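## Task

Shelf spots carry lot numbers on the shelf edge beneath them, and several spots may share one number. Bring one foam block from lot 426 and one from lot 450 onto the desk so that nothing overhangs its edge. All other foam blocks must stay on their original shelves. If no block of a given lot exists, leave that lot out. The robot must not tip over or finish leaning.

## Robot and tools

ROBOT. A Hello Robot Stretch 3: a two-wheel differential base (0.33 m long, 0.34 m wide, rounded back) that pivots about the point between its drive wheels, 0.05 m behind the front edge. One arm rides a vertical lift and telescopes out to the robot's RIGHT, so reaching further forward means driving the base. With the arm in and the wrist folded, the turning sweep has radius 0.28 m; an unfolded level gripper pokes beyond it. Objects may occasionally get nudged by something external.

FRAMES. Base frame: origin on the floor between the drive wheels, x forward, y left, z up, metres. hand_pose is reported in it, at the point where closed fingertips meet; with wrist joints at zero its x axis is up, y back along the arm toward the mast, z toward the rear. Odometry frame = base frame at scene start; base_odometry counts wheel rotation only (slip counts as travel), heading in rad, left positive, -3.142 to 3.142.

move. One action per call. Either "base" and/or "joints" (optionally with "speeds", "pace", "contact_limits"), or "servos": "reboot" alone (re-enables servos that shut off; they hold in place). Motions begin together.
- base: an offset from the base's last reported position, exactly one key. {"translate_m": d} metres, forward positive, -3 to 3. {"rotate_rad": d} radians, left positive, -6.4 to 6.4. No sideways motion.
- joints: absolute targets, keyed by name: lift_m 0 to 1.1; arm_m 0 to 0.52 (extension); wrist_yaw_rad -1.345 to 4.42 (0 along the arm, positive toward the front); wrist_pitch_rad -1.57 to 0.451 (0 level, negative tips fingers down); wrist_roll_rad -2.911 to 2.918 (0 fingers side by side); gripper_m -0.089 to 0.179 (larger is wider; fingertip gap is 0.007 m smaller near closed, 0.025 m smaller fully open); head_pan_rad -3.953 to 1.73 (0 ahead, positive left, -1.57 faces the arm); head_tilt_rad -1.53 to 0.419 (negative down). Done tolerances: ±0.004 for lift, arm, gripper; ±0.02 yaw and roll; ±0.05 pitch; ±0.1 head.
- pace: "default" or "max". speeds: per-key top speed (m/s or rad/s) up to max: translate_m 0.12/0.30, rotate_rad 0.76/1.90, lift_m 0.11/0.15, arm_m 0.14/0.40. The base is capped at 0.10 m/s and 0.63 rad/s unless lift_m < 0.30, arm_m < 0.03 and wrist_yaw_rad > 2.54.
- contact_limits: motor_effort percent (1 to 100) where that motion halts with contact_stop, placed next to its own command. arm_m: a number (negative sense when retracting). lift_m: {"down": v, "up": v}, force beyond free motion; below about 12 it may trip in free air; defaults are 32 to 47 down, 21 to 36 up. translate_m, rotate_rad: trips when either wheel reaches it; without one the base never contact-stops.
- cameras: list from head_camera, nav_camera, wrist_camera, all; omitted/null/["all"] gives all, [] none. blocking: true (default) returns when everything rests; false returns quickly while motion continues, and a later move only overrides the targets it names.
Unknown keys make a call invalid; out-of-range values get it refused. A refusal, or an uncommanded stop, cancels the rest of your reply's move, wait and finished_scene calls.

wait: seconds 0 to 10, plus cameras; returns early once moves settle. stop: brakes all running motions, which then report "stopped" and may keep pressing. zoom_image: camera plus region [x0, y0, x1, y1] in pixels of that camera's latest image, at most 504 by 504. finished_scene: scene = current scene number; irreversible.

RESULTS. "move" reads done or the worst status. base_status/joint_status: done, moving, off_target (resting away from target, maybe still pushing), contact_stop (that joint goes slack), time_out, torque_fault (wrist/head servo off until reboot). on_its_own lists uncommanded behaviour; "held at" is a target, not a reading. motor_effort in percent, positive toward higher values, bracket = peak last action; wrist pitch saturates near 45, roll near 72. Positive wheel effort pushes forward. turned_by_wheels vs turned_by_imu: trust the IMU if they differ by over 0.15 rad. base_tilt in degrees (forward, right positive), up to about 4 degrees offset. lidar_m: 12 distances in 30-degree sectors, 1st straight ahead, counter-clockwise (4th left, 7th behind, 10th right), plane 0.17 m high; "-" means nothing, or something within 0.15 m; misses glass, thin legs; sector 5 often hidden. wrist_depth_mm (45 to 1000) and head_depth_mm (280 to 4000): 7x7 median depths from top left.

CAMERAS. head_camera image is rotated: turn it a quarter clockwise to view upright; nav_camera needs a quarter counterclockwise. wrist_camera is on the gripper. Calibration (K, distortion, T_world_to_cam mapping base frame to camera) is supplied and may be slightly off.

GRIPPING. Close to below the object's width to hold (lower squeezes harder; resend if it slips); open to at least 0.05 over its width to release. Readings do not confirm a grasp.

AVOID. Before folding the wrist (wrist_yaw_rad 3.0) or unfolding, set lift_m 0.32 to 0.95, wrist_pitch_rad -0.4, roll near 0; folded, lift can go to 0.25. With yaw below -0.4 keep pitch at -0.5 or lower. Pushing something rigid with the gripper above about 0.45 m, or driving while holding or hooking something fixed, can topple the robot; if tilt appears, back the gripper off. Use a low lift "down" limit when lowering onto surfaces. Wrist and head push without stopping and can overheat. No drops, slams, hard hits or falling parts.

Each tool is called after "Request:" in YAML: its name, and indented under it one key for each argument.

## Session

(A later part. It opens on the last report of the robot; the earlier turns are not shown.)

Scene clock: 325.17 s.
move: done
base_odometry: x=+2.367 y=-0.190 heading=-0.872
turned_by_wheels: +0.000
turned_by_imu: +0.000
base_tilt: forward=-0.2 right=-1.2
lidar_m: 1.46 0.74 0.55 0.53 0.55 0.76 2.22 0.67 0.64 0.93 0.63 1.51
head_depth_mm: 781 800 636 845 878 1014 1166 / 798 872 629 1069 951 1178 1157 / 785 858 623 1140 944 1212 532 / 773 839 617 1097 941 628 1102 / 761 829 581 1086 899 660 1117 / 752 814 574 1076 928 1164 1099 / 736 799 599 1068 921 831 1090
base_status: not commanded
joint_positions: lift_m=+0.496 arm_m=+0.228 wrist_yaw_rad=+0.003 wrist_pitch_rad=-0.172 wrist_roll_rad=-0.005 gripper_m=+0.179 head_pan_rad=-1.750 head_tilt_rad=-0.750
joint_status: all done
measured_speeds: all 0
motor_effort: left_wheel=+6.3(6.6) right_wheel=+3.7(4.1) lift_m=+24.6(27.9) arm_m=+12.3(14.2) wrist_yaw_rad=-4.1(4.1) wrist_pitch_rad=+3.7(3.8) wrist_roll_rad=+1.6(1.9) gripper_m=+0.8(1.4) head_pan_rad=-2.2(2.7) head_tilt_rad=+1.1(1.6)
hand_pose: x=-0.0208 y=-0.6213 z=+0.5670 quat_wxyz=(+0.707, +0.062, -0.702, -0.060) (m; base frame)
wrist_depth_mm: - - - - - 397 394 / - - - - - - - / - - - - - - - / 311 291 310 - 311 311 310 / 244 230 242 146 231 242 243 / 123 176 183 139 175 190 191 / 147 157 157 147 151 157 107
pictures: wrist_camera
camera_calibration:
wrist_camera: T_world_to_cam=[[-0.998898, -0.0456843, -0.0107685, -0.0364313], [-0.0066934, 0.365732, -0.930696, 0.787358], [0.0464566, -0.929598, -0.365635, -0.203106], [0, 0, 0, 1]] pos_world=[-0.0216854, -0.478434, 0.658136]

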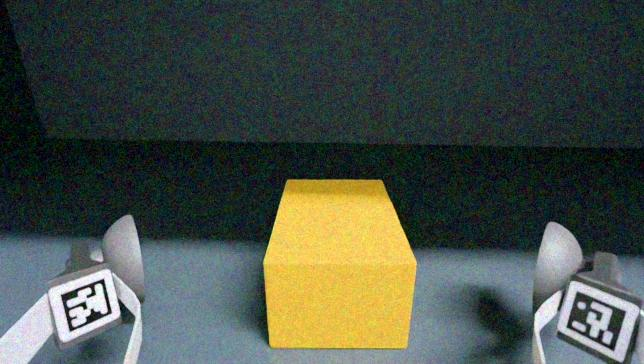

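Request:
move:
  joints: {"arm_m": 0.246}
  cameras: []

Request:
move:
  joints: {"gripper_m": 0.02}
  cameras: []

Request:
move:
  joints: {"lift_m": 0.56}
  cameras: ["wrist_camera"]

Request:
move:
  joints: {"arm_m": 0.0, "lift_m": 0.62}
  cameras: ["wrist_camera"]

Request:
move:
  base: {"translate_m": 0.87}
  joints: {"wrist_yaw_rad": 1.5, "lift_m": 0.87}
  pace: "max"
  cameras: ["nav_camera"]

Request:
move:
  base: {"rotate_rad": -1.571}
  joints: {"head_pan_rad": -0.2, "head_tilt_rad": -0.4}
  pace: "max"
  cameras: ["nav_camera"]

Scene clock: 345.13 s.
move: done
base_odometry: x=+2.367 y=-0.190 heading=-0.872
turned_by_wheels: +0.000
turned_by_imu: +0.000
base_tilt: forward=-0.3 right=-1.2
lidar_m: 1.46 0.74 0.55 0.53 0.55 0.76 2.22 0.67 0.64 0.93 0.63 1.52
head_depth_mm: 782 801 636 845 877 1010 1162 / 803 874 632 1073 951 1184 1160 / 784 856 624 1139 948 1207 550 / 773 843 617 1100 935 638 1108 / 763 827 581 1080 902 694 1120 / 751 813 574 1080 926 1165 1100 / 738 801 596 1063 919 835 1091
base_status: not commanded
joint_positions: lift_m=+0.496 arm_m=+0.246 wrist_yaw_rad=+0.003 wrist_pitch_rad=-0.172 wrist_roll_rad=-0.005 gripper_m=+0.179 head_pan_rad=-1.750 head_tilt_rad=-0.750
joint_status: all done
measured_speeds: all 0
motor_effort: left_wheel=+6.2(6.7) right_wheel=+2.2(3.9) lift_m=+26.4(26.7) arm_m=+12.7(13.7) wrist_yaw_rad=-2.9(4.4) wrist_pitch_rad=+3.7(3.8) wrist_roll_rad=+1.5(1.8) gripper_m=+0.5(1.2) head_pan_rad=-1.4(2.1) head_tilt_rad=-0.1(0.9)
hand_pose: x=-0.0208 y=-0.6393 z=+0.5670 quat_wxyz=(+0.707, +0.062, -0.702, -0.060) (m; base frame)
wrist_depth_mm: - - 400 399 392 388 383 / - - - - - 401 396 / - - - - - - - / 292 291 313 - 310 311 310 / 243 231 242 147 230 241 242 / 123 176 191 121 176 190 191 / 147 157 157 125 128 157 107
pictures: none
No camera images: "cameras" was empty.

Scene clock: 347.27 s.
move: done
base_odometry: x=+2.367 y=-0.190 heading=-0.872
turned_by_wheels: +0.000
turned_by_imu: +0.000
base_tilt: forward=-0.3 right=-1.1
lidar_m: 1.47 0.74 0.55 0.53 0.55 0.76 2.22 0.66 0.64 0.93 0.63 1.51
head_depth_mm: 781 801 638 844 877 1011 1170 / 800 872 630 1074 952 1180 1158 / 786 858 623 1137 941 1203 548 / 774 845 618 1102 938 639 1109 / 761 829 582 1090 897 696 1123 / 753 812 573 1073 924 1157 1100 / 739 799 596 1067 920 831 1090
base_status: not commanded
joint_positions: lift_m=+0.496 arm_m=+0.246 wrist_yaw_rad=+0.003 wrist_pitch_rad=-0.172 wrist_roll_rad=-0.005 gripper_m=+0.021 head_pan_rad=-1.750 head_tilt_rad=-0.750
joint_status: all done
measured_speeds: all 0
motor_effort: left_wheel=+6.4(6.4) right_wheel=+3.4(4.4) lift_m=+27.8(28.1) arm_m=+12.5(13.1) wrist_yaw_rad=-3.1(4.3) wrist_pitch_rad=+3.6(3.8) wrist_roll_rad=+1.6(1.8) gripper_m=-19.4(92.6) head_pan_rad=-0.8(1.9) head_tilt_rad=-0.1(1.1)
hand_pose: x=-0.0208 y=-0.6393 z=+0.5670 quat_wxyz=(+0.707, +0.062, -0.702, -0.060) (m; base frame)
wrist_depth_mm: - - 402 399 391 390 380 / - - - - - 401 396 / - - - - - - - / 315 311 312 - 311 310 310 / 244 243 157 146 154 243 243 / 191 192 128 121 126 190 191 / 162 106 146 128 128 146 157
pictures: none
No camera images: "cameras" was empty.

Scene clock: 348.67 s.
move: done
base_odometry: x=+2.367 y=-0.190 heading=-0.872
turned_by_wheels: +0.000
turned_by_imu: +0.000
base_tilt: forward=-0.3 right=-1.2
lidar_m: 1.47 0.74 0.55 0.53 0.55 0.76 2.22 0.66 0.64 0.93 0.63 1.51
head_depth_mm: 782 801 636 843 879 1012 1160 / 800 870 630 1075 951 1180 1161 / 786 856 624 1137 944 860 458 / 774 843 616 1097 943 599 1121 / 764 829 581 1083 719 836 1129 / 748 814 574 1078 925 1159 1099 / 739 800 597 1069 921 832 1093
base_status: not commanded
joint_positions: lift_m=+0.560 arm_m=+0.246 wrist_yaw_rad=+0.003 wrist_pitch_rad=-0.172 wrist_roll_rad=-0.005 gripper_m=+0.021 head_pan_rad=-1.750 head_tilt_rad=-0.750
joint_status: all done
measured_speeds: all 0
motor_effort: left_wheel=+6.1(6.4) right_wheel=+3.7(4.1) lift_m=+28.0(31.8) arm_m=+11.8(12.4) wrist_yaw_rad=-2.4(4.3) wrist_pitch_rad=+3.7(3.8) wrist_roll_rad=+1.5(1.9) gripper_m=-19.2(19.3) head_pan_rad=-1.4(1.8) head_tilt_rad=-0.7(1.3)
hand_pose: x=-0.0208 y=-0.6393 z=+0.6311 quat_wxyz=(+0.707, +0.062, -0.702, -0.060) (m; base frame)
wrist_depth_mm: - - 396 396 394 386 382 / - - - - - 401 393 / - - - - - - - / - - - - - - - / - - 151 148 148 - - / 290 290 128 121 127 290 290 / 239 115 222 126 129 222 237
pictures: wrist_camera
camera_calibration:
wrist_camera: T_world_to_cam=[[-0.998908, -0.0454635, -0.0107801, -0.0364464], [-0.00659163, 0.36553, -0.930776, 0.853465], [0.0462568, -0.929688, -0.365431, -0.196635], [0, 0, 0, 1]] pos_world=[-0.0216852, -0.496434, 0.722136]

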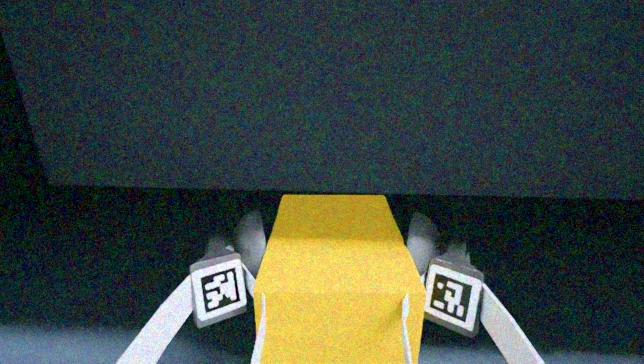

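Scene clock: 351.70 s.
move: done
base_odometry: x=+2.367 y=-0.190 heading=-0.872
turned_by_wheels: +0.000
turned_by_imu: +0.000
base_tilt: forward=-0.3 right=-1.2
lidar_m: 1.47 0.74 0.55 0.53 0.55 0.76 2.22 0.67 0.64 0.93 0.63 1.51
head_depth_mm: 779 802 637 845 874 1011 1167 / 800 871 630 1068 951 1181 1160 / 787 856 624 1138 944 1206 1153 / 773 840 616 1102 941 1202 516 / 761 829 582 1085 934 638 461 / 751 816 574 1075 925 1158 1098 / 738 801 596 1067 921 833 1088
base_status: not commanded
joint_positions: lift_m=+0.620 arm_m=+0.001 wrist_yaw_rad=+0.003 wrist_pitch_rad=-0.172 wrist_roll_rad=-0.005 gripper_m=+0.021 head_pan_rad=-1.750 head_tilt_rad=-0.750
joint_status: all done
measured_speeds: all 0
motor_effort: left_wheel=+6.4(6.6) right_wheel=+3.7(3.9) lift_m=+24.3(32.5) arm_m=-12.3(13.8) wrist_yaw_rad=-2.9(4.1) wrist_pitch_rad=+3.7(3.8) wrist_roll_rad=+1.3(1.8) gripper_m=-19.2(19.5) head_pan_rad=-0.7(1.5) head_tilt_rad=-1.2(1.5)
hand_pose: x=-0.0208 y=-0.3939 z=+0.6910 quat_wxyz=(+0.707, +0.062, -0.702, -0.060) (m; base frame)
wrist_depth_mm: - - - - - - 593 / - - - - - - 624 / - - - - - - - / - - - - - - - / - - 150 148 148 - - / - - 128 121 127 - - / 325 97 131 126 127 121 315
pictures: wrist_camera
camera_calibration:
wrist_camera: T_world_to_cam=[[-0.998908, -0.0454635, -0.0107801, -0.0246383], [-0.00659163, 0.36553, -0.930776, 0.819574], [0.0462568, -0.929688, -0.365431, 0.0535298], [0, 0, 0, 1]] pos_world=[-0.0216852, -0.250934, 0.782136]

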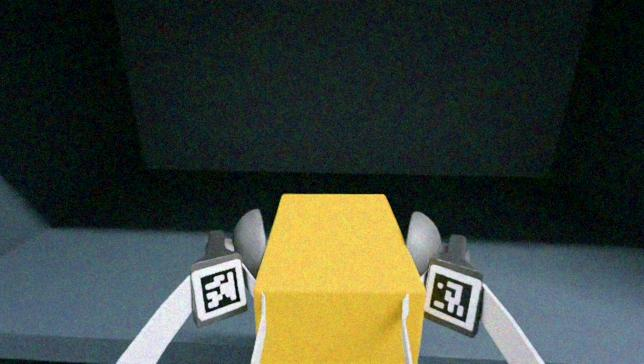

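Scene clock: 361.37 s.
move: done
base_odometry: x=+2.926 y=-0.856 heading=-0.872
turned_by_wheels: +0.000
turned_by_imu: +0.001
base_tilt: forward=-0.3 right=-1.2
lidar_m: 0.60 0.63 0.53 0.51 0.54 0.74 2.17 1.31 0.65 2.20 0.84 0.62
head_depth_mm: 776 793 813 839 858 - - / 2730 3144 1070 1085 1126 - 1119 / 2747 3074 2671 2018 1603 - 1116 / 2719 3062 2627 1986 1597 - - / 2692 3018 2608 1959 1585 1329 - / 2671 2988 2548 1947 1576 1320 - / 2634 2900 2537 1921 1556 1336 -
base_status: done
joint_positions: lift_m=+0.870 arm_m=+0.001 wrist_yaw_rad=+1.497 wrist_pitch_rad=-0.172 wrist_roll_rad=-0.005 gripper_m=+0.021 head_pan_rad=-1.750 head_tilt_rad=-0.750
joint_status: all done
measured_speeds: all 0
motor_effort: left_wheel=+7.6(11.5) right_wheel=+1.0(10.7) lift_m=+24.9(32.5) arm_m=-8.5(12.6) wrist_yaw_rad=+1.9(7.3) wrist_pitch_rad=+3.6(3.8) wrist_roll_rad=+1.8(1.9) gripper_m=-19.1(19.8) head_pan_rad=-0.2(1.2) head_tilt_rad=-3.0(3.4)
hand_pose: x=+0.2263 y=-0.1639 z=+0.9411 quat_wxyz=(+0.559, +0.523, -0.473, +0.436) (m; base frame)
wrist_depth_mm: - - - - - - - / - - - - - - - / - - - - - - - / - - - - - - - / - - 150 148 148 - - / - - 128 121 127 - - / - 97 126 126 125 103 -
pictures: nav_camera (sideways)
camera_calibration:
nav_camera: T_world_to_cam=[[-0.101305, -0.654223, 0.749486, -0.931251], [-0.987128, 0.159818, 0.00607842, 0.048279], [-0.123758, -0.739223, -0.661992, 0.815425], [0, 0, 0, 1]] pos_world=[0.0542326, -0.0141813, 1.23747]

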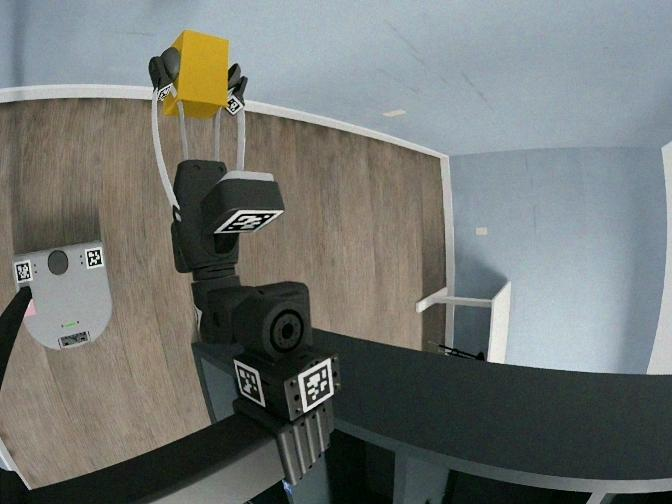

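Scene clock: 364.80 s.
move: done
base_odometry: x=+2.926 y=-0.856 heading=-2.443
turned_by_wheels: -1.571
turned_by_imu: -1.546
base_tilt: forward=-0.2 right=-1.3
lidar_m: 2.09 0.83 0.62 0.60 0.63 0.53 0.51 0.54 0.76 2.27 1.30 0.64
head_depth_mm: 759 761 769 776 784 795 803 / 2878 3062 3031 991 1000 1015 1036 / 2824 3043 3139 3414 2440 1791 1366 / 2756 2940 3161 3305 2424 1782 1415 / 2724 2873 3069 3236 2381 1766 1398 / 2669 2849 3019 3218 2359 1749 1395 / 2640 2824 2991 3131 2364 1749 1390
base_status: done
joint_positions: lift_m=+0.870 arm_m=+0.001 wrist_yaw_rad=+1.497 wrist_pitch_rad=-0.172 wrist_roll_rad=-0.005 gripper_m=+0.021 head_pan_rad=-0.199 head_tilt_rad=-0.398
joint_status: all done
measured_speeds: all 0
motor_effort: left_wheel=+7.5(13.1) right_wheel=-9.5(13.2) lift_m=+25.0(25.5) arm_m=-11.7(12.9) wrist_yaw_rad=+0.1(3.3) wrist_pitch_rad=+3.7(3.8) wrist_roll_rad=+1.7(1.8) gripper_m=-19.3(19.5) head_pan_rad=-3.4(6.3) head_tilt_rad=-4.2(8.2)
hand_pose: x=+0.2263 y=-0.1638 z=+0.9411 quat_wxyz=(+0.559, +0.523, -0.473, +0.436) (m; base frame)
wrist_depth_mm: - - - - - - 374 / - - - - - - 391 / - - - - - - - / - - - - - - - / - - 157 148 148 - - / - - 128 121 127 473 - / - 115 128 126 126 112 -
pictures: nav_camera (sideways)
camera_calibration:
nav_camera: T_world_to_cam=[[0.359308, -0.0550534, 0.931594, -1.17151], [-0.182301, -0.983167, 0.0122107, 0.0353499], [0.91524, -0.174218, -0.363296, 0.420488], [0, 0, 0, 1]] pos_world=[0.0425293, 0.0435158, 1.2437]

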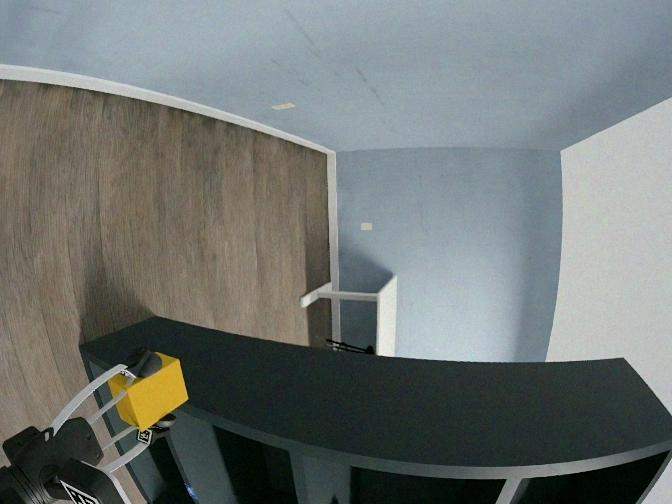

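Request:
move:
  base: {"rotate_rad": 0.06}
  pace: "max"
  cameras: []

Request:
move:
  base: {"translate_m": 0.75}
  pace: "max"
  cameras: []

Request:
move:
  base: {"translate_m": 0.75}
  pace: "max"
  cameras: []

Request:
move:
  base: {"rotate_rad": 1.906}
  joints: {"head_pan_rad": -1.57, "head_tilt_rad": -0.5}
  pace: "max"
  cameras: ["nav_camera"]

Request:
move:
  base: {"translate_m": -0.75}
  joints: {"head_tilt_rad": -0.6}
  pace: "max"
  cameras: ["nav_camera","head_camera"]

Scene clock: 388.63 s.
move: done
base_odometry: x=+2.926 y=-0.856 heading=-2.383
turned_by_wheels: +0.060
turned_by_imu: +0.059
base_tilt: forward=-0.3 right=-1.2
lidar_m: 1.75 0.79 0.61 0.60 0.64 0.52 0.52 0.55 0.81 1.44 0.64 0.65
head_depth_mm: 2790 863 863 870 868 872 872 / 2804 2965 3168 3392 2324 1157 1159 / 2765 2961 3119 3301 2422 1786 1409 / 2758 2888 3106 3290 2411 1773 1402 / 2742 2879 3066 3244 2387 1765 1396 / 2692 2839 3013 3233 2355 1749 1390 / 2577 2771 2762 2755 2277 1731 1383
base_status: done
joint_positions: lift_m=+0.870 arm_m=+0.001 wrist_yaw_rad=+1.498 wrist_pitch_rad=-0.172 wrist_roll_rad=-0.005 gripper_m=+0.021 head_pan_rad=-0.200 head_tilt_rad=-0.400
joint_status: not commanded
measured_speeds: all 0
motor_effort: left_wheel=-7.8(9.9) right_wheel=+7.4(9.5) lift_m=+25.3(25.9) arm_m=-8.9(10.3) wrist_yaw_rad=+2.3(2.7) wrist_pitch_rad=+3.7(3.8) wrist_roll_rad=+1.5(1.8) gripper_m=-18.9(19.4) head_pan_rad=-3.2(3.6) head_tilt_rad=-3.4(4.4)
hand_pose: x=+0.2263 y=-0.1638 z=+0.9411 quat_wxyz=(+0.559, +0.523, -0.473, +0.436) (m; base frame)
wrist_depth_mm: - - - - - - 360 / - - - - - - 366 / - - - - - - 382 / - - - - - - - / - - 157 148 154 - - / - - 128 121 127 - - / - 115 128 126 127 112 -
pictures: none
No camera images: "cameras" was empty.

Scene clock: 397.10 s.
move: done
base_odometry: x=+2.382 y=-1.372 heading=-2.383
turned_by_wheels: +0.000
turned_by_imu: +0.001
base_tilt: forward=-0.4 right=-1.2
lidar_m: 1.55 0.70 0.55 0.54 0.57 0.84 1.25 1.34 0.49 0.48 0.52 2.20
head_depth_mm: 2195 2349 2510 2347 2462 1805 1428 / 2151 2325 2465 2325 2326 1794 1416 / 2149 2293 2438 2610 2424 1779 1413 / 2118 2249 2413 2569 2397 1763 1410 / 2094 2207 2372 2542 2383 1770 1403 / 2073 2203 2343 2537 2338 1746 1383 / 2040 2166 2261 2436 2213 1740 1390
base_status: done
joint_positions: lift_m=+0.870 arm_m=+0.001 wrist_yaw_rad=+1.498 wrist_pitch_rad=-0.172 wrist_roll_rad=-0.005 gripper_m=+0.021 head_pan_rad=-0.200 head_tilt_rad=-0.400
joint_status: not commanded
measured_speeds: all 0
motor_effort: left_wheel=-0.4(8.9) right_wheel=+9.7(14.7) lift_m=+26.0(27.3) arm_m=-4.5(10.0) wrist_yaw_rad=+2.0(3.8) wrist_pitch_rad=+3.7(3.8) wrist_roll_rad=+1.8(1.9) gripper_m=-19.1(19.7) head_pan_rad=-2.3(3.6) head_tilt_rad=-1.8(4.3)
hand_pose: x=+0.2263 y=-0.1638 z=+0.9411 quat_wxyz=(+0.559, +0.523, -0.473, +0.436) (m; base frame)
wrist_depth_mm: - - - - - - - / - - - - - - - / - - - - - - - / - - - - - - - / - - 157 148 157 - - / - - 128 121 127 - - / - 115 128 126 127 - -
pictures: none
No camera images: "cameras" was empty.

Scene clock: 405.57 s.
move: done
base_odometry: x=+1.837 y=-1.887 heading=-2.383
turned_by_wheels: +0.000
turned_by_imu: +0.000
base_tilt: forward=-0.4 right=-1.2
lidar_m: 1.35 0.61 0.48 0.47 0.50 0.73 1.99 0.77 0.84 3.18 1.95 1.58
head_depth_mm: 1535 1635 1750 1855 2060 1778 1430 / 1520 1623 1736 1869 2025 1787 1422 / 1502 1601 1707 1841 1989 1779 1415 / 1482 1576 1676 1803 1967 1784 1399 / 1464 1550 1668 1782 1930 1770 1405 / 1445 1534 1633 1754 1905 1757 1393 / 1423 1509 1615 1740 1853 1749 1390
base_status: done
joint_positions: lift_m=+0.870 arm_m=+0.001 wrist_yaw_rad=+1.498 wrist_pitch_rad=-0.172 wrist_roll_rad=-0.005 gripper_m=+0.021 head_pan_rad=-0.200 head_tilt_rad=-0.400
joint_status: not commanded
measured_speeds: all 0
motor_effort: left_wheel=+5.4(9.2) right_wheel=+4.6(13.6) lift_m=+27.4(28.3) arm_m=+0.5(4.7) wrist_yaw_rad=+1.2(3.6) wrist_pitch_rad=+3.6(3.8) wrist_roll_rad=+1.5(1.9) gripper_m=-18.9(19.6) head_pan_rad=-2.1(3.2) head_tilt_rad=+0.1(2.5)
hand_pose: x=+0.2263 y=-0.1638 z=+0.9411 quat_wxyz=(+0.559, +0.523, -0.473, +0.436) (m; base frame)
wrist_depth_mm: - - - - - - - / - - - - - - - / - - - - - - - / - - - - - - - / - - 157 148 157 - - / - - 128 122 127 - - / - 105 128 126 127 - -
pictures: none
No camera images: "cameras" was empty.

Scene clock: 409.53 s.
move: done
base_odometry: x=+1.837 y=-1.887 heading=-0.478
turned_by_wheels: +1.906
turned_by_imu: +1.875
base_tilt: forward=-0.3 right=-1.3
lidar_m: 0.47 0.60 1.28 0.89 0.82 1.46 2.49 1.58 1.75 0.76 0.50 0.47
head_depth_mm: 1416 1515 1620 1752 1874 1631 1362 / 1460 1565 1699 1822 1942 1608 1387 / 1248 1403 1636 1844 2008 1612 1384 / 962 1056 1170 1319 1513 1551 1331 / 782 844 916 1000 1098 1230 1265 / 659 700 751 808 872 952 1050 / 568 601 636 676 723 775 837
base_status: done
joint_positions: lift_m=+0.870 arm_m=+0.001 wrist_yaw_rad=+1.498 wrist_pitch_rad=-0.172 wrist_roll_rad=-0.005 gripper_m=+0.021 head_pan_rad=-1.570 head_tilt_rad=-0.500
joint_status: all done
measured_speeds: all 0
motor_effort: left_wheel=-8.0(13.6) right_wheel=+7.7(12.6) lift_m=+27.8(28.8) arm_m=-9.0(9.0) wrist_yaw_rad=+1.6(3.1) wrist_pitch_rad=+3.6(3.8) wrist_roll_rad=+1.7(1.8) gripper_m=-19.2(19.5) head_pan_rad=+3.2(5.9) head_tilt_rad=-4.2(7.7)
hand_pose: x=+0.2263 y=-0.1638 z=+0.9411 quat_wxyz=(+0.559, +0.523, -0.473, +0.436) (m; base frame)
wrist_depth_mm: - - - - - 271 252 / - - - - - 277 261 / - - - - - - 271 / - - - - - - 277 / - - 151 148 148 - - / - - 128 121 126 - - / - 97 126 126 126 103 -
pictures: nav_camera (sideways)
camera_calibration:
nav_camera: T_world_to_cam=[[0.0171694, -0.456227, 0.889698, -1.11484], [-0.999799, -0.0170865, 0.0105323, 0.0426126], [0.0103966, -0.889699, -0.456429, 0.547154], [0, 0, 0, 1]] pos_world=[0.0560565, -0.0210881, 1.24115]

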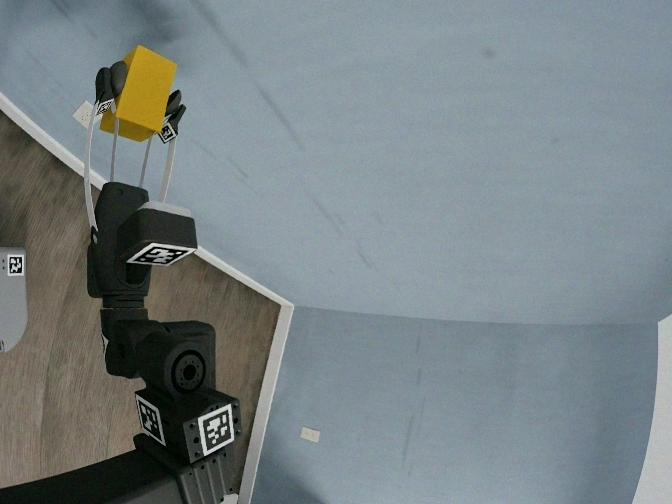

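Scene clock: 418.00 s.
move: done
base_odometry: x=+1.171 y=-1.542 heading=-0.478
turned_by_wheels: +0.000
turned_by_imu: +0.000
base_tilt: forward=-0.3 right=-1.2
lidar_m: 1.16 1.47 0.83 0.84 1.06 2.28 1.75 1.20 1.03 1.47 1.24 1.15
head_depth_mm: 1165 1258 1383 1517 1685 1500 - / 1205 1310 1448 1601 1738 1528 - / 1254 1376 1513 1671 1784 1478 - / 1309 1432 1591 1767 1849 1481 1230 / 1372 1507 1665 1885 1827 1462 1221 / 1428 1583 1766 1982 1822 1453 1243 / 1423 1521 1634 1755 1737 1436 1268
base_status: done
joint_positions: lift_m=+0.870 arm_m=+0.001 wrist_yaw_rad=+1.498 wrist_pitch_rad=-0.172 wrist_roll_rad=-0.005 gripper_m=+0.021 head_pan_rad=-1.570 head_tilt_rad=-0.600
joint_status: all done
measured_speeds: all 0
motor_effort: left_wheel=-6.6(13.1) right_wheel=-4.7(11.6) lift_m=+29.1(29.6) arm_m=-6.5(12.7) wrist_yaw_rad=+1.6(3.2) wrist_pitch_rad=+3.7(3.8) wrist_roll_rad=+1.7(2.0) gripper_m=-18.8(19.6) head_pan_rad=+3.7(4.2) head_tilt_rad=+3.6(7.6)
hand_pose: x=+0.2263 y=-0.1638 z=+0.9411 quat_wxyz=(+0.559, +0.523, -0.473, +0.436) (m; base frame)
wrist_depth_mm: - - - - - - - / - - - - - - - / - - - - - - - / - - - - - - - / - - 157 148 156 - - / - - 128 121 127 - - / - 115 128 126 127 - -
pictures: head_camera (sideways), nav_camera (sideways)
camera_calibration:
head_camera: T_world_to_cam=[[-0.0467501, 0.519968, -0.852906, 1.12543], [0.997499, -0.0210139, -0.0674867, 0.0813543], [-0.0530138, -0.853927, -0.517685, 0.629597], [0, 0, 0, 1]] pos_world=[0.0048405, -0.0458489, 1.29131]
nav_camera: T_world_to_cam=[[0.0175178, -0.542579, 0.839822, -1.04979], [-0.999788, -0.018574, 0.00885454, 0.044798], [0.0107945, -0.8398, -0.542789, 0.659577], [0, 0, 0, 1]] pos_world=[0.0560587, -0.0148501, 1.23925]

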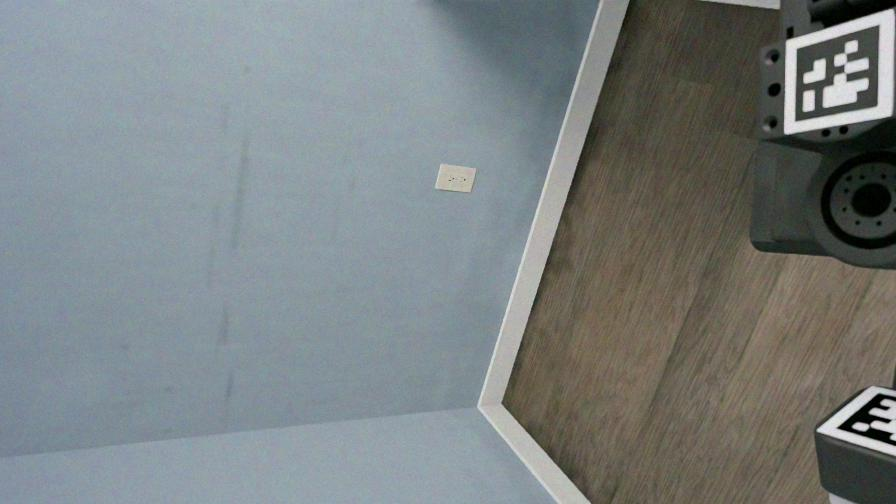

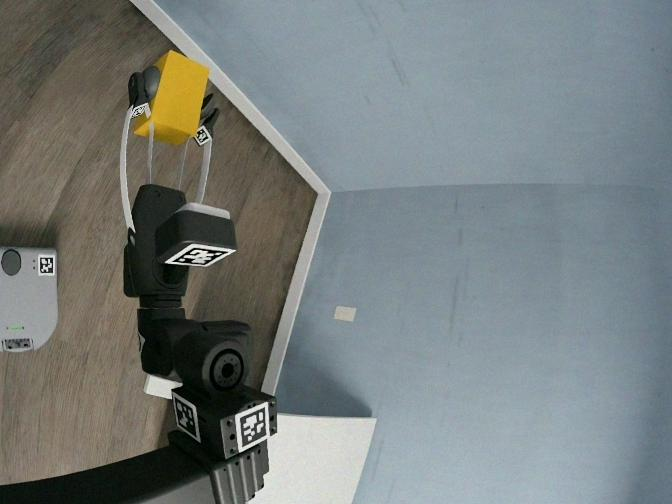

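Request:
move:
  base: {"translate_m": -0.8}
  pace: "max"
  cameras: ["nav_camera","head_camera"]

Scene clock: 431.43 s.
move: done
base_odometry: x=+0.461 y=-1.174 heading=-0.478
turned_by_wheels: +0.000
turned_by_imu: -0.001
base_tilt: forward=-0.5 right=-1.4
lidar_m: 1.90 1.23 1.14 1.16 1.46 2.40 1.81 0.52 0.66 0.83 1.46 1.88
head_depth_mm: 907 982 1074 1126 841 669 - / 940 1024 1121 1122 833 686 - / 984 1066 1171 1108 829 661 - / 1015 1117 1239 1098 824 657 1172 / 1066 1171 1304 1092 816 654 1192 / 1118 1231 1384 1080 810 670 1216 / 1170 1301 1454 1625 803 707 1266
base_status: done
joint_positions: lift_m=+0.870 arm_m=+0.001 wrist_yaw_rad=+1.498 wrist_pitch_rad=-0.172 wrist_roll_rad=-0.005 gripper_m=+0.021 head_pan_rad=-1.570 head_tilt_rad=-0.600
joint_status: not commanded
measured_speeds: all 0
motor_effort: left_wheel=-3.3(11.7) right_wheel=-7.8(11.7) lift_m=+24.0(30.1) arm_m=+4.1(4.6) wrist_yaw_rad=+1.5(3.7) wrist_pitch_rad=+3.6(3.8) wrist_roll_rad=+1.6(1.8) gripper_m=-18.8(19.7) head_pan_rad=+3.3(4.0) head_tilt_rad=+2.7(4.3)
hand_pose: x=+0.2263 y=-0.1638 z=+0.9411 quat_wxyz=(+0.559, +0.523, -0.473, +0.436) (m; base frame)
wrist_depth_mm: - - - - - - - / - - - - - - - / - - - - - - - / - - - - - - - / - - 157 148 157 - - / - - 128 121 127 - - / - 115 128 126 127 - -
pictures: head_camera (sideways), nav_camera (sideways)
camera_calibration:
head_camera: T_world_to_cam=[[-0.0467501, 0.519968, -0.852906, 1.12543], [0.997499, -0.0210139, -0.0674867, 0.0813543], [-0.0530138, -0.853927, -0.517685, 0.629597], [0, 0, 0, 1]] pos_world=[0.0048405, -0.0458489, 1.29131]
nav_camera: T_world_to_cam=[[0.0175178, -0.542579, 0.839822, -1.04979], [-0.999788, -0.018574, 0.00885454, 0.044798], [0.0107945, -0.8398, -0.542789, 0.659577], [0, 0, 0, 1]] pos_world=[0.0560587, -0.0148501, 1.23925]

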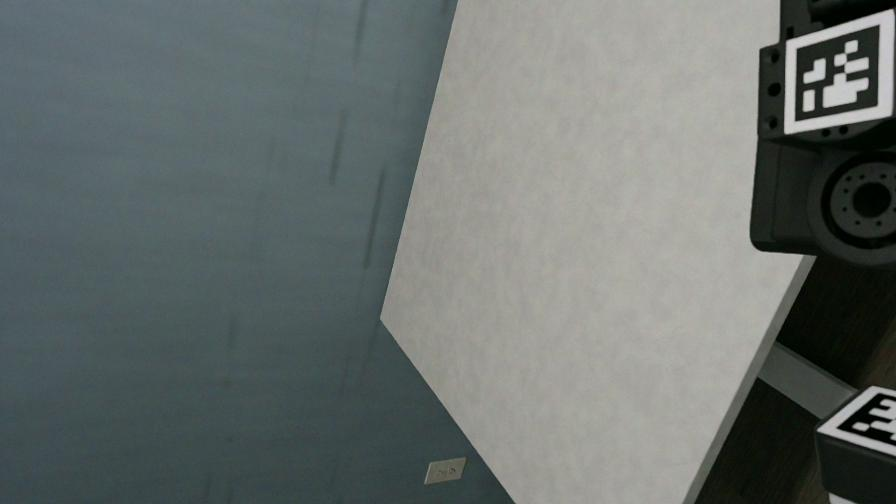

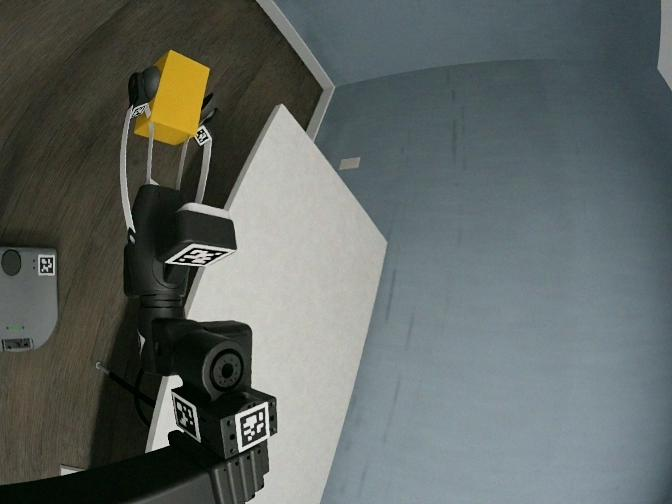

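Request:
move:
  joints: {"wrist_yaw_rad": 0.0, "arm_m": 0.21}
  pace: "max"
  cameras: []

Request:
move:
  joints: {"lift_m": 0.73}
  pace: "max"
  cameras: ["head_camera","nav_camera"]

Request:
move:
  joints: {"lift_m": 0.675}
  speeds: {"lift_m": 0.03}
  contact_limits: {"lift_m": {"down": 14}}
  cameras: ["wrist_camera"]

Scene clock: 442.07 s.
move: done
base_odometry: x=+0.461 y=-1.174 heading=-0.478
turned_by_wheels: +0.000
turned_by_imu: +0.000
base_tilt: forward=-0.2 right=-1.2
lidar_m: 1.90 1.23 1.14 1.16 1.46 2.40 1.82 0.52 0.66 0.83 1.46 1.88
head_depth_mm: 907 983 1073 1127 324 - - / 939 1019 1118 1122 359 647 555 / 978 1070 1172 388 369 644 579 / 1019 1118 1238 629 396 640 1148 / 1060 1169 1298 1090 816 653 1202 / 1111 1231 1375 1080 809 669 1197 / 1168 1288 1459 1631 805 708 1211
base_status: not commanded
joint_positions: lift_m=+0.870 arm_m=+0.210 wrist_yaw_rad=+0.003 wrist_pitch_rad=-0.172 wrist_roll_rad=-0.005 gripper_m=+0.021 head_pan_rad=-1.570 head_tilt_rad=-0.600
joint_status: all done
measured_speeds: all 0
motor_effort: left_wheel=-3.5(3.7) right_wheel=-7.7(8.1) lift_m=+24.9(25.6) arm_m=+12.7(14.9) wrist_yaw_rad=-2.7(7.6) wrist_pitch_rad=+3.6(3.8) wrist_roll_rad=+1.8(1.8) gripper_m=-19.0(19.6) head_pan_rad=+3.3(4.0) head_tilt_rad=+2.7(3.3)
hand_pose: x=-0.0208 y=-0.6033 z=+0.9411 quat_wxyz=(+0.707, +0.062, -0.702, -0.060) (m; base frame)
wrist_depth_mm: - - - - - - - / - - - - - - - / - - - - - - - / - - - - - - - / - - 153 148 149 - - / - - 128 121 127 - - / - 97 126 126 126 103 -
pictures: none
No camera images: "cameras" was empty.

Scene clock: 443.80 s.
move: done
base_odometry: x=+0.461 y=-1.174 heading=-0.478
turned_by_wheels: +0.000
turned_by_imu: +0.000
base_tilt: forward=-0.3 right=-1.2
lidar_m: 1.90 1.23 1.14 1.16 1.47 2.40 1.82 0.52 0.66 0.83 1.46 1.88
head_depth_mm: 907 980 1073 1114 843 670 520 / 940 1026 1121 1120 835 404 343 / 979 1069 1179 1112 824 435 564 / 1019 1118 1237 1103 714 461 1142 / 1063 1168 1300 1088 814 654 1202 / 1113 1236 1376 1079 809 672 1194 / 1167 1298 1454 1628 805 706 1215
base_status: not commanded
joint_positions: lift_m=+0.730 arm_m=+0.210 wrist_yaw_rad=+0.003 wrist_pitch_rad=-0.172 wrist_roll_rad=-0.005 gripper_m=+0.021 head_pan_rad=-1.570 head_tilt_rad=-0.600
joint_status: all done
measured_speeds: all 0
motor_effort: left_wheel=-3.3(3.5) right_wheel=-7.0(8.1) lift_m=+26.2(26.2) arm_m=+12.2(13.2) wrist_yaw_rad=-3.4(4.5) wrist_pitch_rad=+3.7(3.8) wrist_roll_rad=+1.8(1.8) gripper_m=-18.7(19.6) head_pan_rad=+3.1(3.8) head_tilt_rad=+2.4(3.9)
hand_pose: x=-0.0208 y=-0.6033 z=+0.8010 quat_wxyz=(+0.707, +0.062, -0.702, -0.060) (m; base frame)
wrist_depth_mm: - - - - - - - / - - - - - - - / - - - - - - - / - - - - - - - / - - 150 148 148 - - / - - 128 121 127 - - / - 97 126 126 126 103 -
pictures: head_camera (sideways), nav_camera (sideways)
camera_calibration:
head_camera: T_world_to_cam=[[-0.0467501, 0.519968, -0.852906, 1.12543], [0.997499, -0.0210139, -0.0674867, 0.0813543], [-0.0530138, -0.853927, -0.517685, 0.629597], [0, 0, 0, 1]] pos_world=[0.0048405, -0.0458489, 1.29131]
nav_camera: T_world_to_cam=[[0.0175184, -0.542577, 0.839823, -1.04979], [-0.999787, -0.0186583, 0.00880081, 0.0448639], [0.0108945, -0.839799, -0.542789, 0.659571], [0, 0, 0, 1]] pos_world=[0.0560593, -0.0148503, 1.23925]

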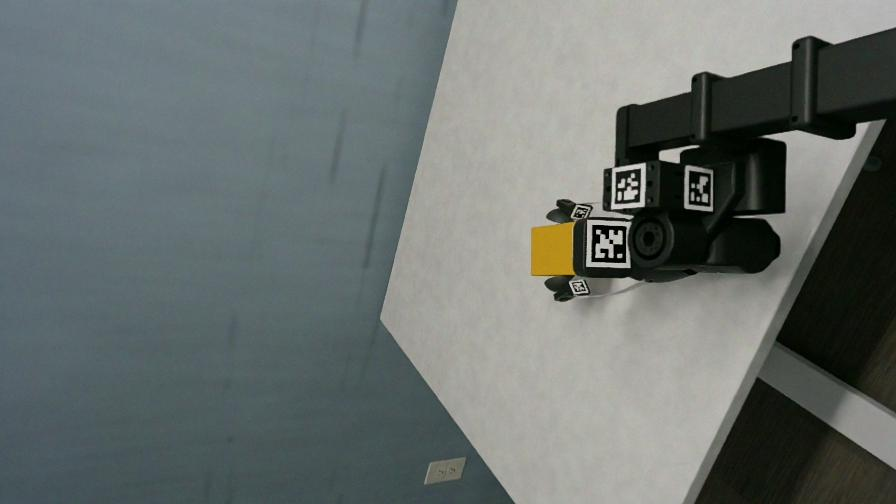

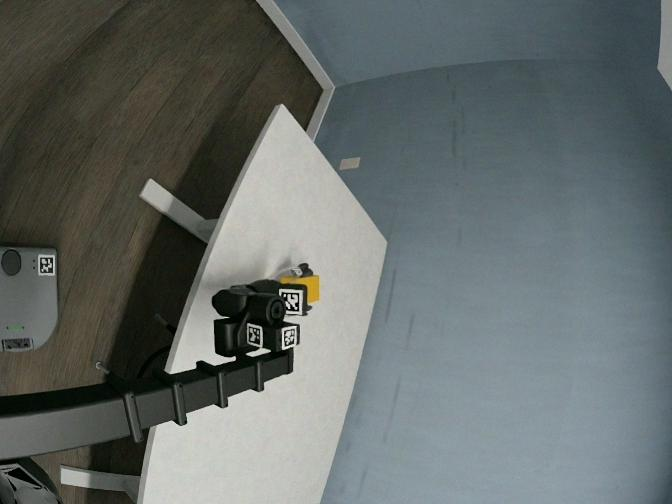

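Scene clock: 446.07 s.
move: done
base_odometry: x=+0.461 y=-1.174 heading=-0.478
turned_by_wheels: +0.000
turned_by_imu: +0.000
base_tilt: forward=-0.3 right=-1.2
lidar_m: 1.90 1.23 1.14 1.15 1.46 2.41 1.82 0.52 0.66 0.83 1.46 1.87
head_depth_mm: 905 982 1077 1123 842 669 556 / 942 1020 1121 1127 836 631 389 / 975 1065 1179 1116 826 474 543 / 1018 1117 1241 1102 760 490 1142 / 1066 1174 1295 1088 819 653 1198 / 1116 1230 1370 1084 811 670 1195 / 1166 1297 1455 1629 805 707 1212
base_status: not commanded
joint_positions: lift_m=+0.675 arm_m=+0.210 wrist_yaw_rad=+0.003 wrist_pitch_rad=-0.142 wrist_roll_rad=-0.005 gripper_m=+0.021 head_pan_rad=-1.570 head_tilt_rad=-0.600
joint_status: all done
measured_speeds: all 0
motor_effort: left_wheel=-2.7(3.7) right_wheel=-7.3(8.4) lift_m=+20.3(26.0) arm_m=+10.9(12.6) wrist_yaw_rad=-3.3(5.0) wrist_pitch_rad=-1.7(3.8) wrist_roll_rad=+1.4(1.8) gripper_m=-19.2(19.7) head_pan_rad=+2.7(3.8) head_tilt_rad=+3.3(3.5)
contact_limits: lift_m down 14 (down: maximum 72; up: maximum 65)
hand_pose: x=-0.0208 y=-0.6052 z=+0.7535 quat_wxyz=(+0.707, +0.052, -0.703, -0.049) (m; base frame)
wrist_depth_mm: - - - - - - - / - - - - - - - / - - - - - - - / - - - - - - - / - - 151 147 147 - - / - - 127 121 126 - - / - 97 126 125 125 103 -
pictures: wrist_camera
camera_calibration:
wrist_camera: T_world_to_cam=[[-0.9989, -0.0458894, -0.00966469, -0.0346314], [-0.00639682, 0.33749, -0.941307, 0.945957], [0.0464578, -0.94021, -0.337413, -0.147587], [0, 0, 0, 1]] pos_world=[-0.0216856, -0.459603, 0.840304]

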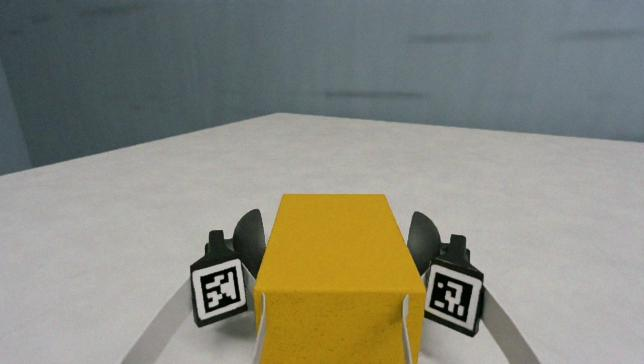

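In contact. Release and retract, then check both blocks.

Request:
move:
  joints: {"gripper_m": 0.179}
  cameras: []

Request:
move:
  joints: {"arm_m": 0.02, "head_pan_rad": -2.2, "head_tilt_rad": -0.5}
  cameras: ["head_camera","nav_camera"]

Scene clock: 452.90 s.
move: done
base_odometry: x=+0.461 y=-1.174 heading=-0.478
turned_by_wheels: +0.000
turned_by_imu: +0.000
base_tilt: forward=-0.2 right=-1.1
lidar_m: 1.90 1.23 1.14 1.16 1.47 2.40 1.82 0.52 0.66 0.83 1.46 1.88
head_depth_mm: 904 985 1069 1127 845 669 557 / 940 1022 1123 1119 834 631 389 / 974 1066 1171 1114 827 474 542 / 1022 1113 1233 1097 785 491 1139 / 1059 1171 1299 1091 815 653 1186 / 1114 1230 1366 1081 811 668 1191 / 1166 1303 1459 1622 803 707 1209
base_status: not commanded
joint_positions: lift_m=+0.675 arm_m=+0.210 wrist_yaw_rad=+0.001 wrist_pitch_rad=-0.164 wrist_roll_rad=-0.005 gripper_m=+0.179 head_pan_rad=-1.570 head_tilt_rad=-0.600
joint_status: all done
measured_speeds: all 0
motor_effort: left_wheel=-3.3(3.6) right_wheel=-6.7(8.2) lift_m=+25.1(26.4) arm_m=+8.4(9.7) wrist_yaw_rad=-0.5(4.2) wrist_pitch_rad=+2.1(2.2) wrist_roll_rad=+1.5(1.9) gripper_m=+0.8(83.7) head_pan_rad=+2.6(3.3) head_tilt_rad=+2.7(3.1)
contact_limits: lift_m down 14 (down: maximum 72; up: maximum 65)
hand_pose: x=-0.0213 y=-0.6039 z=+0.7482 quat_wxyz=(+0.707, +0.058, -0.703, -0.058) (m; base frame)
wrist_depth_mm: - - - - - - - / - - - - - - - / - - - - - - - / - - - - - - - / - 142 - 143 143 - - / - 126 - 121 122 - - / - - - 130 129 - 105
pictures: none
No camera images: "cameras" was empty.

Scene clock: 455.53 s.
move: done
base_odometry: x=+0.461 y=-1.174 heading=-0.478
turned_by_wheels: +0.000
turned_by_imu: +0.000
base_tilt: forward=-0.2 right=-1.2
lidar_m: 1.90 1.23 1.14 1.16 1.47 2.40 1.81 0.52 0.66 0.83 1.46 1.88
head_depth_mm: 1032 1131 1238 1317 958 736 612 / 1014 1105 1206 1302 948 727 593 / 988 1070 1175 1256 943 727 590 / 966 1045 1137 1221 934 721 587 / 948 1021 1110 1186 928 718 584 / 917 993 1081 1162 922 712 582 / 902 972 1048 1137 913 709 577
base_status: not commanded
joint_positions: lift_m=+0.675 arm_m=+0.020 wrist_yaw_rad=+0.001 wrist_pitch_rad=-0.164 wrist_roll_rad=-0.005 gripper_m=+0.179 head_pan_rad=-2.202 head_tilt_rad=-0.498
joint_status: all done
measured_speeds: all 0
motor_effort: left_wheel=-2.9(3.7) right_wheel=-6.1(7.3) lift_m=+25.8(26.6) arm_m=-11.8(14.5) wrist_yaw_rad=-0.2(2.1) wrist_pitch_rad=+2.1(2.2) wrist_roll_rad=+1.7(1.8) gripper_m=+0.4(1.1) head_pan_rad=+3.2(4.8) head_tilt_rad=+1.2(8.3)
contact_limits: lift_m down 14 (down: maximum 72; up: maximum 65)
hand_pose: x=-0.0213 y=-0.4138 z=+0.7481 quat_wxyz=(+0.707, +0.059, -0.703, -0.058) (m; base frame)
wrist_depth_mm: - - - - - - - / - - - - - - - / - - - - - - - / - - - - - - - / - 142 - - - - - / - 126 - - - - - / - - - - - - 105
pictures: head_camera (sideways), nav_camera (sideways)
camera_calibration:
head_camera: T_world_to_cam=[[0.216724, 0.374907, -0.901374, 1.18708], [0.788318, -0.611831, -0.0649372, 0.0793388], [-0.575834, -0.696496, -0.428145, 0.516334], [0, 0, 0, 1]] pos_world=[-0.0224893, -0.0368774, 1.29622]
nav_camera: T_world_to_cam=[[-0.254351, -0.376843, 0.890671, -1.11439], [-0.817002, 0.576538, 0.0106207, 0.0413804], [-0.517508, -0.724978, -0.454524, 0.547934], [0, 0, 0, 1]] pos_world=[0.033922, -0.046568, 1.24117]

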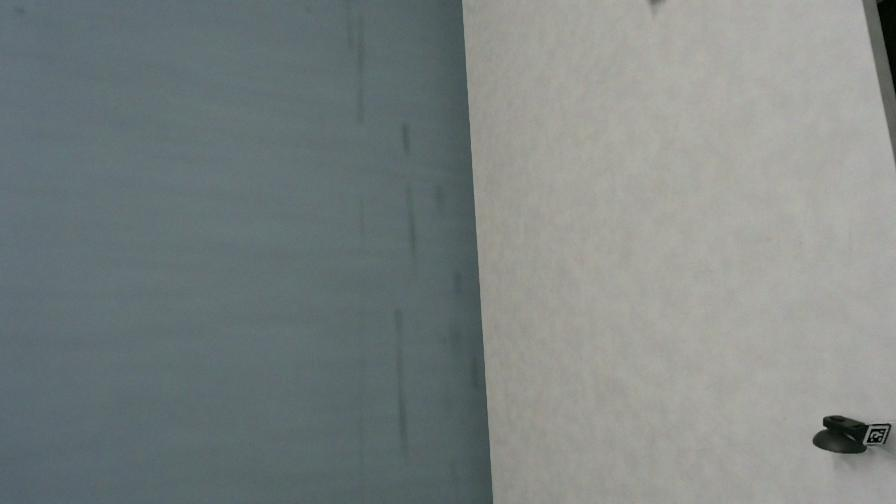

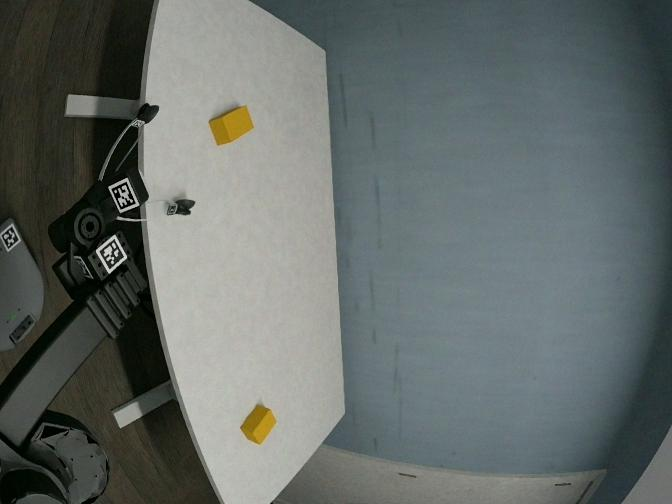

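Both blocks are well on the desk.

Request:
finished_scene:
  scene: 3

The scene is finished: the task was done.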